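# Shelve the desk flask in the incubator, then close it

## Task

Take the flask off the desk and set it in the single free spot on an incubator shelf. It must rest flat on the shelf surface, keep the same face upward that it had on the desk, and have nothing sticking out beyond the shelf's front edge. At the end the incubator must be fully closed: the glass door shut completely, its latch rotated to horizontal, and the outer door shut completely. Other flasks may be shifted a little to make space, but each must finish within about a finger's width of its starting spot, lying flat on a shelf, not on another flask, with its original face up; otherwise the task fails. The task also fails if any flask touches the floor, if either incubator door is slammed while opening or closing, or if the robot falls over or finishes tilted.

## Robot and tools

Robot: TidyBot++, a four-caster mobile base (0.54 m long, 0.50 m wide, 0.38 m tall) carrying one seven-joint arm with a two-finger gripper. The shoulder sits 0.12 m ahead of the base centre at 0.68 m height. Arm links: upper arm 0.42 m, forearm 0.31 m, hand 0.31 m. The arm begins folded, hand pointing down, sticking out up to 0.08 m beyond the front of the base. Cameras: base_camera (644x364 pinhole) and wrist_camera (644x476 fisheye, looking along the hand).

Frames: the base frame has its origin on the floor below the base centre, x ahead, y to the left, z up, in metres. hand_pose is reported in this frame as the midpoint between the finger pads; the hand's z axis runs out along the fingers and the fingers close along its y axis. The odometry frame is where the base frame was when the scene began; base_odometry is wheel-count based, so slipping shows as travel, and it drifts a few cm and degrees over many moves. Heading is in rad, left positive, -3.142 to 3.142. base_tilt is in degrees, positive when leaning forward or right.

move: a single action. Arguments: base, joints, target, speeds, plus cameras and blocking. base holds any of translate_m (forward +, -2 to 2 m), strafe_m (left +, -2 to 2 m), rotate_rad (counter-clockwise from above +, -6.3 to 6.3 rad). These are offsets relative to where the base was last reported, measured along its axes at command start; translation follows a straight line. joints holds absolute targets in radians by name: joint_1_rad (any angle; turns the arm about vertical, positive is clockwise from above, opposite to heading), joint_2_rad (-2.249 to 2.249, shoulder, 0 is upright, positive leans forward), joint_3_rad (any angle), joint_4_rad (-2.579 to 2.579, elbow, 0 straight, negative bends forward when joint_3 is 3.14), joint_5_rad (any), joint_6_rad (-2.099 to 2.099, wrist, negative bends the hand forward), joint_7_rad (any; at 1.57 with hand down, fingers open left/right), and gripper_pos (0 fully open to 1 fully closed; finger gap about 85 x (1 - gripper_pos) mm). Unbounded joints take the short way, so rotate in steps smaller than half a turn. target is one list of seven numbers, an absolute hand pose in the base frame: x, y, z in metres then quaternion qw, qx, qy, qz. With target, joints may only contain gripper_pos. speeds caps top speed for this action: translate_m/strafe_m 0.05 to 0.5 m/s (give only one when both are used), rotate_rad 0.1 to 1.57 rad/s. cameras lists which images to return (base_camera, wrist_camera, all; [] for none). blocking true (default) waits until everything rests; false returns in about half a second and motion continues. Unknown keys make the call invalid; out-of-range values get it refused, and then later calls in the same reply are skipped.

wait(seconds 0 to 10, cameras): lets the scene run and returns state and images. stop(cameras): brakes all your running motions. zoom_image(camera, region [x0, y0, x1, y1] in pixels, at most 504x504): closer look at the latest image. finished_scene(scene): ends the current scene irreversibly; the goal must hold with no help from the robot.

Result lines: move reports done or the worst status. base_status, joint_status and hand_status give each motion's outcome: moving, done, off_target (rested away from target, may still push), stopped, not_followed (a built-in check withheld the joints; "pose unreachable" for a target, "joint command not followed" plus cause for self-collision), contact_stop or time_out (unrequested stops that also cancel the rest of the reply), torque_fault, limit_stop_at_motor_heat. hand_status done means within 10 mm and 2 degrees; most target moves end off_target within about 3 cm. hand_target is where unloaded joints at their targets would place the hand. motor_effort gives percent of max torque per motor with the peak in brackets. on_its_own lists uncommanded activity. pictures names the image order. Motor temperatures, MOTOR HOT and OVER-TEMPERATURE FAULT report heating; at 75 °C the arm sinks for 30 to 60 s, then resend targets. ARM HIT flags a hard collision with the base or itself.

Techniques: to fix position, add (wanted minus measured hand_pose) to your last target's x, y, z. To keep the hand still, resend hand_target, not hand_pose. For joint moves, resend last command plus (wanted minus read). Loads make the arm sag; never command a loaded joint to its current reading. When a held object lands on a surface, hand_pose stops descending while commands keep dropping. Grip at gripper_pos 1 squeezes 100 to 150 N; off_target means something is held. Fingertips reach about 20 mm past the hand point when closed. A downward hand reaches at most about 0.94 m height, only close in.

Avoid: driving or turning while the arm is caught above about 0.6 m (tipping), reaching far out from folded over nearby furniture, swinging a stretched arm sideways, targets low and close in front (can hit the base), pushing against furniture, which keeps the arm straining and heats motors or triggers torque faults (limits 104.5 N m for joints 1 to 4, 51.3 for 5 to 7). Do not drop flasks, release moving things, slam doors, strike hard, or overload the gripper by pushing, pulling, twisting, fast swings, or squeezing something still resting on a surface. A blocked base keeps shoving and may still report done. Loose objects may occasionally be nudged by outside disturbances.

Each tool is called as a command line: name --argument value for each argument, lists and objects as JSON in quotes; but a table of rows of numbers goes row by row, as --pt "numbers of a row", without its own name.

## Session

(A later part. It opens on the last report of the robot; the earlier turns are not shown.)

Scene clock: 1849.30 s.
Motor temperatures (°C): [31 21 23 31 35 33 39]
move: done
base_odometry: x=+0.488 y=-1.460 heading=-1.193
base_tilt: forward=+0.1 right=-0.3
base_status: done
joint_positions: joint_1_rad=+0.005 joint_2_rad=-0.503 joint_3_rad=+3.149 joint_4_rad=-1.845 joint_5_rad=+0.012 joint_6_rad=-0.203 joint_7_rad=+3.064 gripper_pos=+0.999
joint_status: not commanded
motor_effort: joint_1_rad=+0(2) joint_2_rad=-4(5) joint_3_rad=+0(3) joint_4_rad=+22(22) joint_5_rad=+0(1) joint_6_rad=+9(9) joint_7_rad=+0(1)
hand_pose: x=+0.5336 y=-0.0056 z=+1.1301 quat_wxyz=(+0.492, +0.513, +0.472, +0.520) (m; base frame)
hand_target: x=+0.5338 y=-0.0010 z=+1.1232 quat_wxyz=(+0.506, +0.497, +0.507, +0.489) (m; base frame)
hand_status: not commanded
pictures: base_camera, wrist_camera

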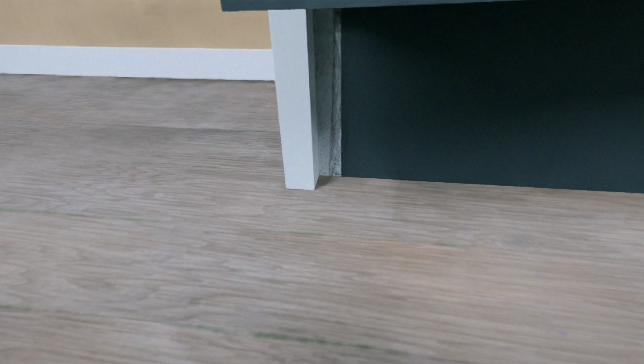

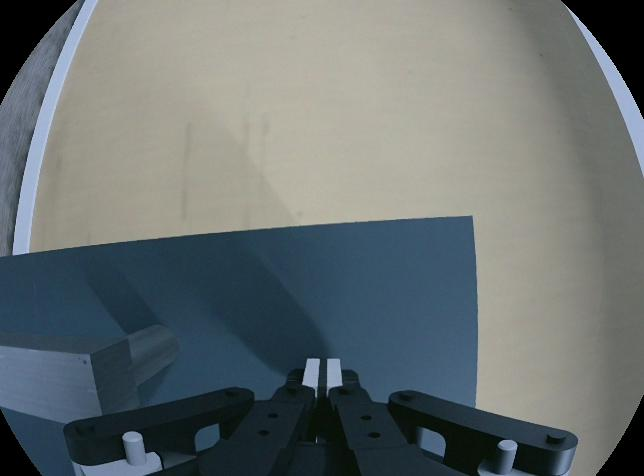

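move --base '{"translate_m": 0.06}' --speeds '{"translate_m": 0.05}'

Scene clock: 1853.90 s.
Motor temperatures (°C): [31 21 23 31 35 33 39]
move: done
base_odometry: x=+0.511 y=-1.516 heading=-1.193
base_tilt: forward=+0.1 right=-0.3
base_status: done
joint_positions: joint_1_rad=+0.005 joint_2_rad=-0.503 joint_3_rad=+3.149 joint_4_rad=-1.844 joint_5_rad=+0.012 joint_6_rad=-0.203 joint_7_rad=+3.064 gripper_pos=+0.999
joint_status: not commanded
motor_effort: joint_1_rad=+0(1) joint_2_rad=-4(6) joint_3_rad=-1(1) joint_4_rad=+22(23) joint_5_rad=+0(1) joint_6_rad=+9(10) joint_7_rad=+0(1)
hand_pose: x=+0.5336 y=-0.0056 z=+1.1303 quat_wxyz=(+0.492, +0.513, +0.472, +0.520) (m; base frame)
hand_target: x=+0.5338 y=-0.0010 z=+1.1232 quat_wxyz=(+0.506, +0.497, +0.507, +0.489) (m; base frame)
hand_status: not commanded
pictures: base_camera, wrist_camera

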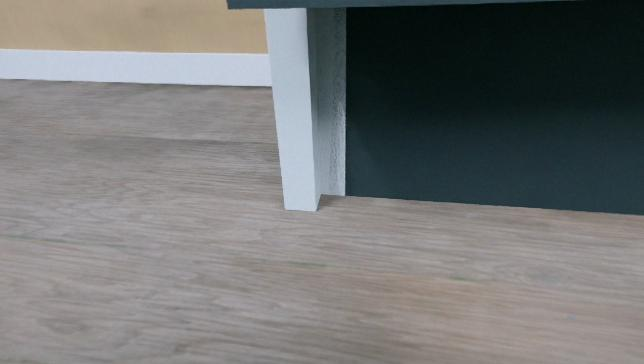

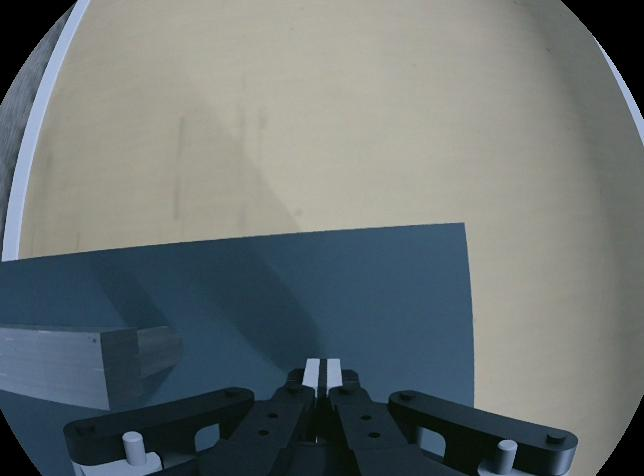

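move --base '{"translate_m": 0.06}' --speeds '{"translate_m": 0.05}'

Scene clock: 1858.20 s.
Motor temperatures (°C): [31 21 23 31 35 33 39]
move: done
base_odometry: x=+0.533 y=-1.572 heading=-1.193
base_tilt: forward=+0.1 right=-0.3
base_status: done
joint_positions: joint_1_rad=+0.005 joint_2_rad=-0.504 joint_3_rad=+3.149 joint_4_rad=-1.844 joint_5_rad=+0.012 joint_6_rad=-0.204 joint_7_rad=+3.064 gripper_pos=+0.999
joint_status: not commanded
motor_effort: joint_1_rad=+0(1) joint_2_rad=-4(4) joint_3_rad=+0(1) joint_4_rad=+21(22) joint_5_rad=+0(1) joint_6_rad=+9(10) joint_7_rad=+0(1)
hand_pose: x=+0.5331 y=-0.0056 z=+1.1307 quat_wxyz=(+0.492, +0.513, +0.472, +0.521) (m; base frame)
hand_target: x=+0.5338 y=-0.0010 z=+1.1232 quat_wxyz=(+0.506, +0.497, +0.507, +0.489) (m; base frame)
hand_status: not commanded
pictures: base_camera, wrist_camera

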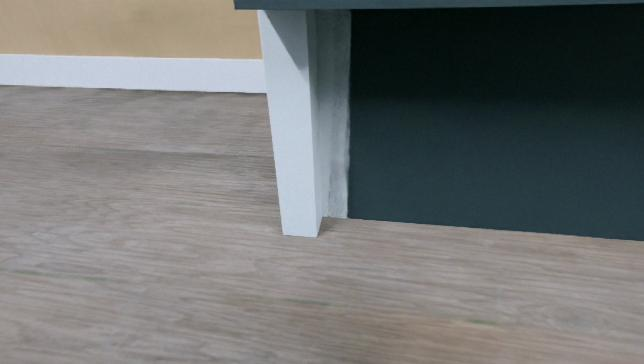

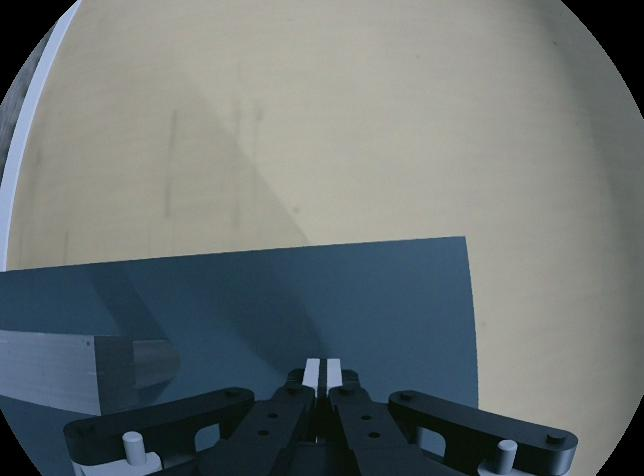

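move --base '{"translate_m": 0.06}' --speeds '{"translate_m": 0.05}'

Scene clock: 1863.90 s.
Motor temperatures (°C): [31 21 23 31 35 33 39]
move: done
base_odometry: x=+0.555 y=-1.627 heading=-1.193
base_tilt: forward=+0.1 right=-0.3
base_status: done
joint_positions: joint_1_rad=+0.005 joint_2_rad=-0.632 joint_3_rad=+3.148 joint_4_rad=-1.871 joint_5_rad=+0.012 joint_6_rad=-0.302 joint_7_rad=+3.064 gripper_pos=+0.999
joint_status: not commanded
motor_effort: joint_1_rad=+0(1) joint_2_rad=+24(28) joint_3_rad=+3(3) joint_4_rad=+28(31) joint_5_rad=+0(1) joint_6_rad=+21(25) joint_7_rad=+1(1)
hand_pose: x=+0.4787 y=-0.0051 z=+1.1329 quat_wxyz=(+0.493, +0.513, +0.471, +0.521) (m; base frame)
hand_target: x=+0.5338 y=-0.0010 z=+1.1232 quat_wxyz=(+0.506, +0.497, +0.507, +0.489) (m; base frame)
hand_status: not commanded
pictures: base_camera, wrist_camera

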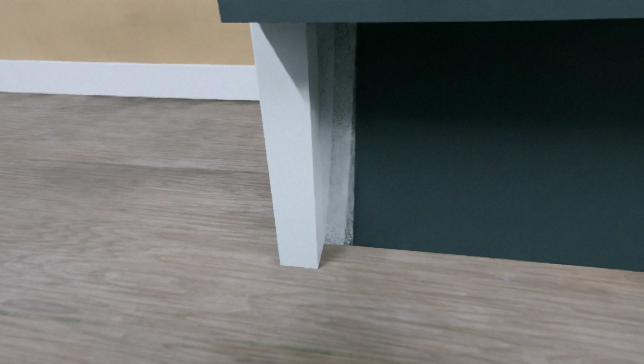

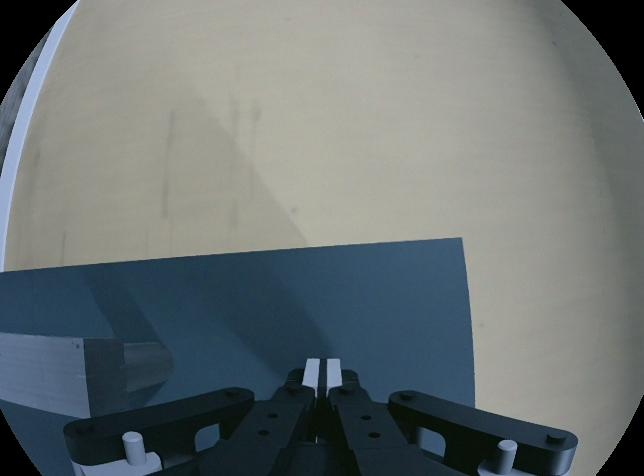

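move --base '{"translate_m": -0.5}' --speeds '{"translate_m": 0.1}' --cameras '["wrist_camera"]'

move --base '{"translate_m": -0.3, "strafe_m": 0.55}' --joints '{"joint_7_rad": 1.49}' --speeds '{"translate_m": 0.3}'

Scene clock: 1875.13 s.
Motor temperatures (°C): [31 21 23 31 35 33 39]
move: done
base_odometry: x=+0.371 y=-1.162 heading=-1.193
base_tilt: forward=+0.0 right=-0.3
base_status: done
joint_positions: joint_1_rad=+0.005 joint_2_rad=-0.502 joint_3_rad=+3.148 joint_4_rad=-1.834 joint_5_rad=+0.012 joint_6_rad=-0.267 joint_7_rad=+3.064 gripper_pos=+0.999
joint_status: not commanded
motor_effort: joint_1_rad=+1(1) joint_2_rad=-3(25) joint_3_rad=+0(1) joint_4_rad=+22(27) joint_5_rad=+0(1) joint_6_rad=+9(19) joint_7_rad=+0(1)
hand_pose: x=+0.5331 y=-0.0054 z=+1.1163 quat_wxyz=(+0.479, +0.528, +0.486, +0.506) (m; base frame)
hand_target: x=+0.5338 y=-0.0010 z=+1.1232 quat_wxyz=(+0.506, +0.497, +0.507, +0.489) (m; base frame)
hand_status: not commanded
pictures: wrist_camera

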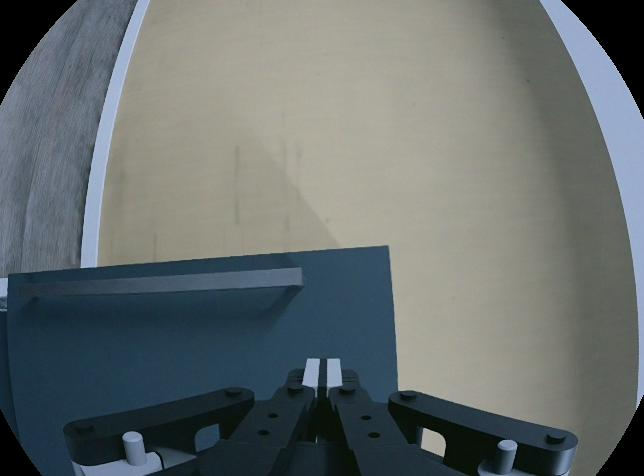

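Scene clock: 1878.07 s.
Motor temperatures (°C): [31 21 23 31 35 33 39]
move: done
base_odometry: x=+0.771 y=-0.680 heading=-1.193
base_tilt: forward=+0.0 right=-0.3
base_status: done
joint_positions: joint_1_rad=+0.005 joint_2_rad=-0.501 joint_3_rad=+3.146 joint_4_rad=-1.834 joint_5_rad=+0.012 joint_6_rad=-0.267 joint_7_rad=+1.566 gripper_pos=+0.999
joint_status: all done
motor_effort: joint_1_rad=-1(2) joint_2_rad=-4(5) joint_3_rad=+0(3) joint_4_rad=+22(22) joint_5_rad=+0(1) joint_6_rad=+9(9) joint_7_rad=+0(1)
hand_pose: x=+0.5336 y=-0.0044 z=+1.1157 quat_wxyz=(+0.006, +0.717, -0.003, +0.697) (m; base frame)
hand_target: x=+0.5338 y=-0.0010 z=+1.1232 quat_wxyz=(-0.016, +0.710, -0.021, +0.704) (m; base frame)
hand_status: not commanded
pictures: base_camera, wrist_camera

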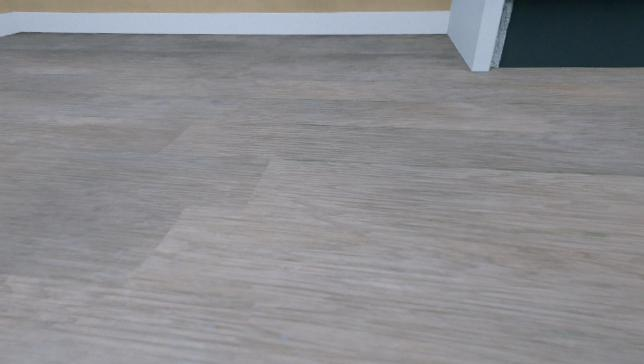

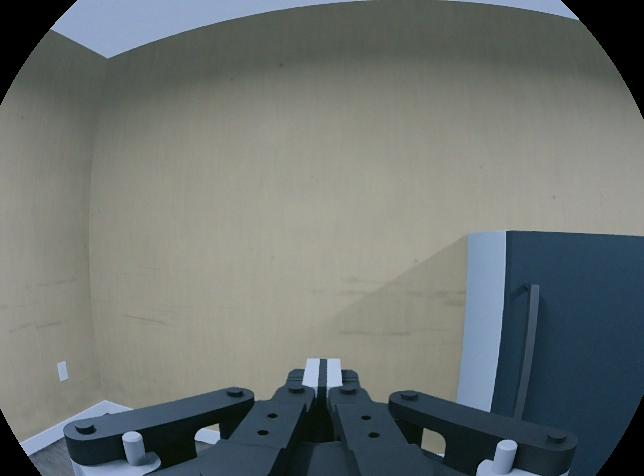

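zoom_image --camera "wrist_camera" --region '[430, 210, 644, 440]'

move --base '{"rotate_rad": -0.45}'

zoom_image --camera "wrist_camera" --region '[200, 180, 500, 420]'

Scaled by 2.191.

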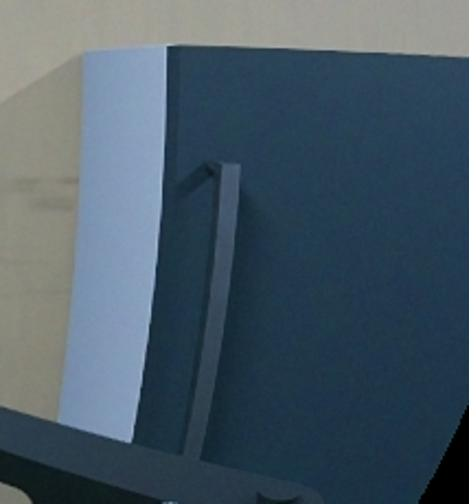

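Scene clock: 1884.23 s.
Motor temperatures (°C): [31 21 23 31 35 33 39]
move: done
base_odometry: x=+0.771 y=-0.680 heading=-1.643
base_tilt: forward=+0.0 right=-0.3
base_status: done
joint_positions: joint_1_rad=+0.005 joint_2_rad=-0.501 joint_3_rad=+3.146 joint_4_rad=-1.834 joint_5_rad=+0.012 joint_6_rad=-0.267 joint_7_rad=+1.566 gripper_pos=+0.999
joint_status: not commanded
motor_effort: joint_1_rad=+0(2) joint_2_rad=-3(4) joint_3_rad=-1(3) joint_4_rad=+21(22) joint_5_rad=+0(1) joint_6_rad=+9(9) joint_7_rad=+0(1)
hand_pose: x=+0.5336 y=-0.0043 z=+1.1157 quat_wxyz=(+0.006, +0.717, -0.003, +0.697) (m; base frame)
hand_target: x=+0.5338 y=-0.0010 z=+1.1232 quat_wxyz=(-0.016, +0.710, -0.021, +0.704) (m; base frame)
hand_status: not commanded
pictures: base_camera, wrist_camera

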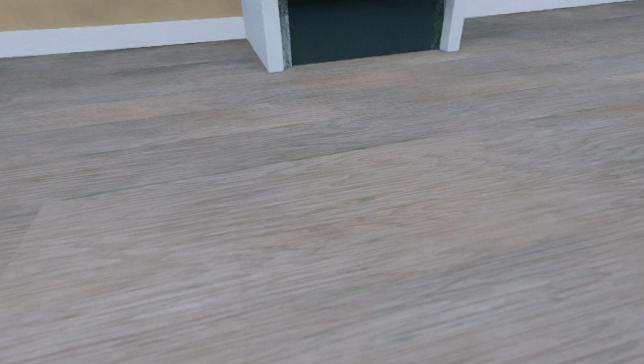

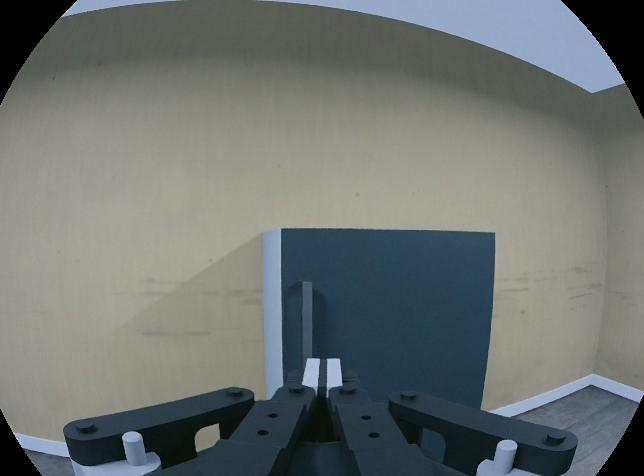

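Scaled by 1.680.

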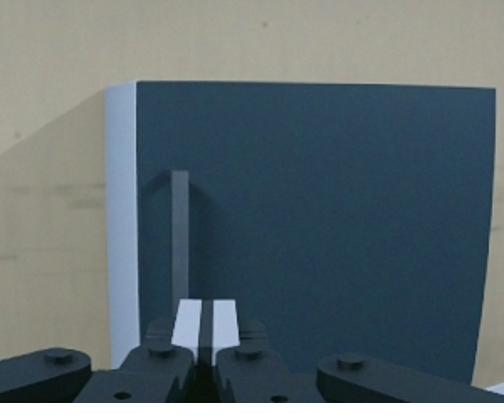

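finished_scene --scene 1

The scene is finished: the task was done.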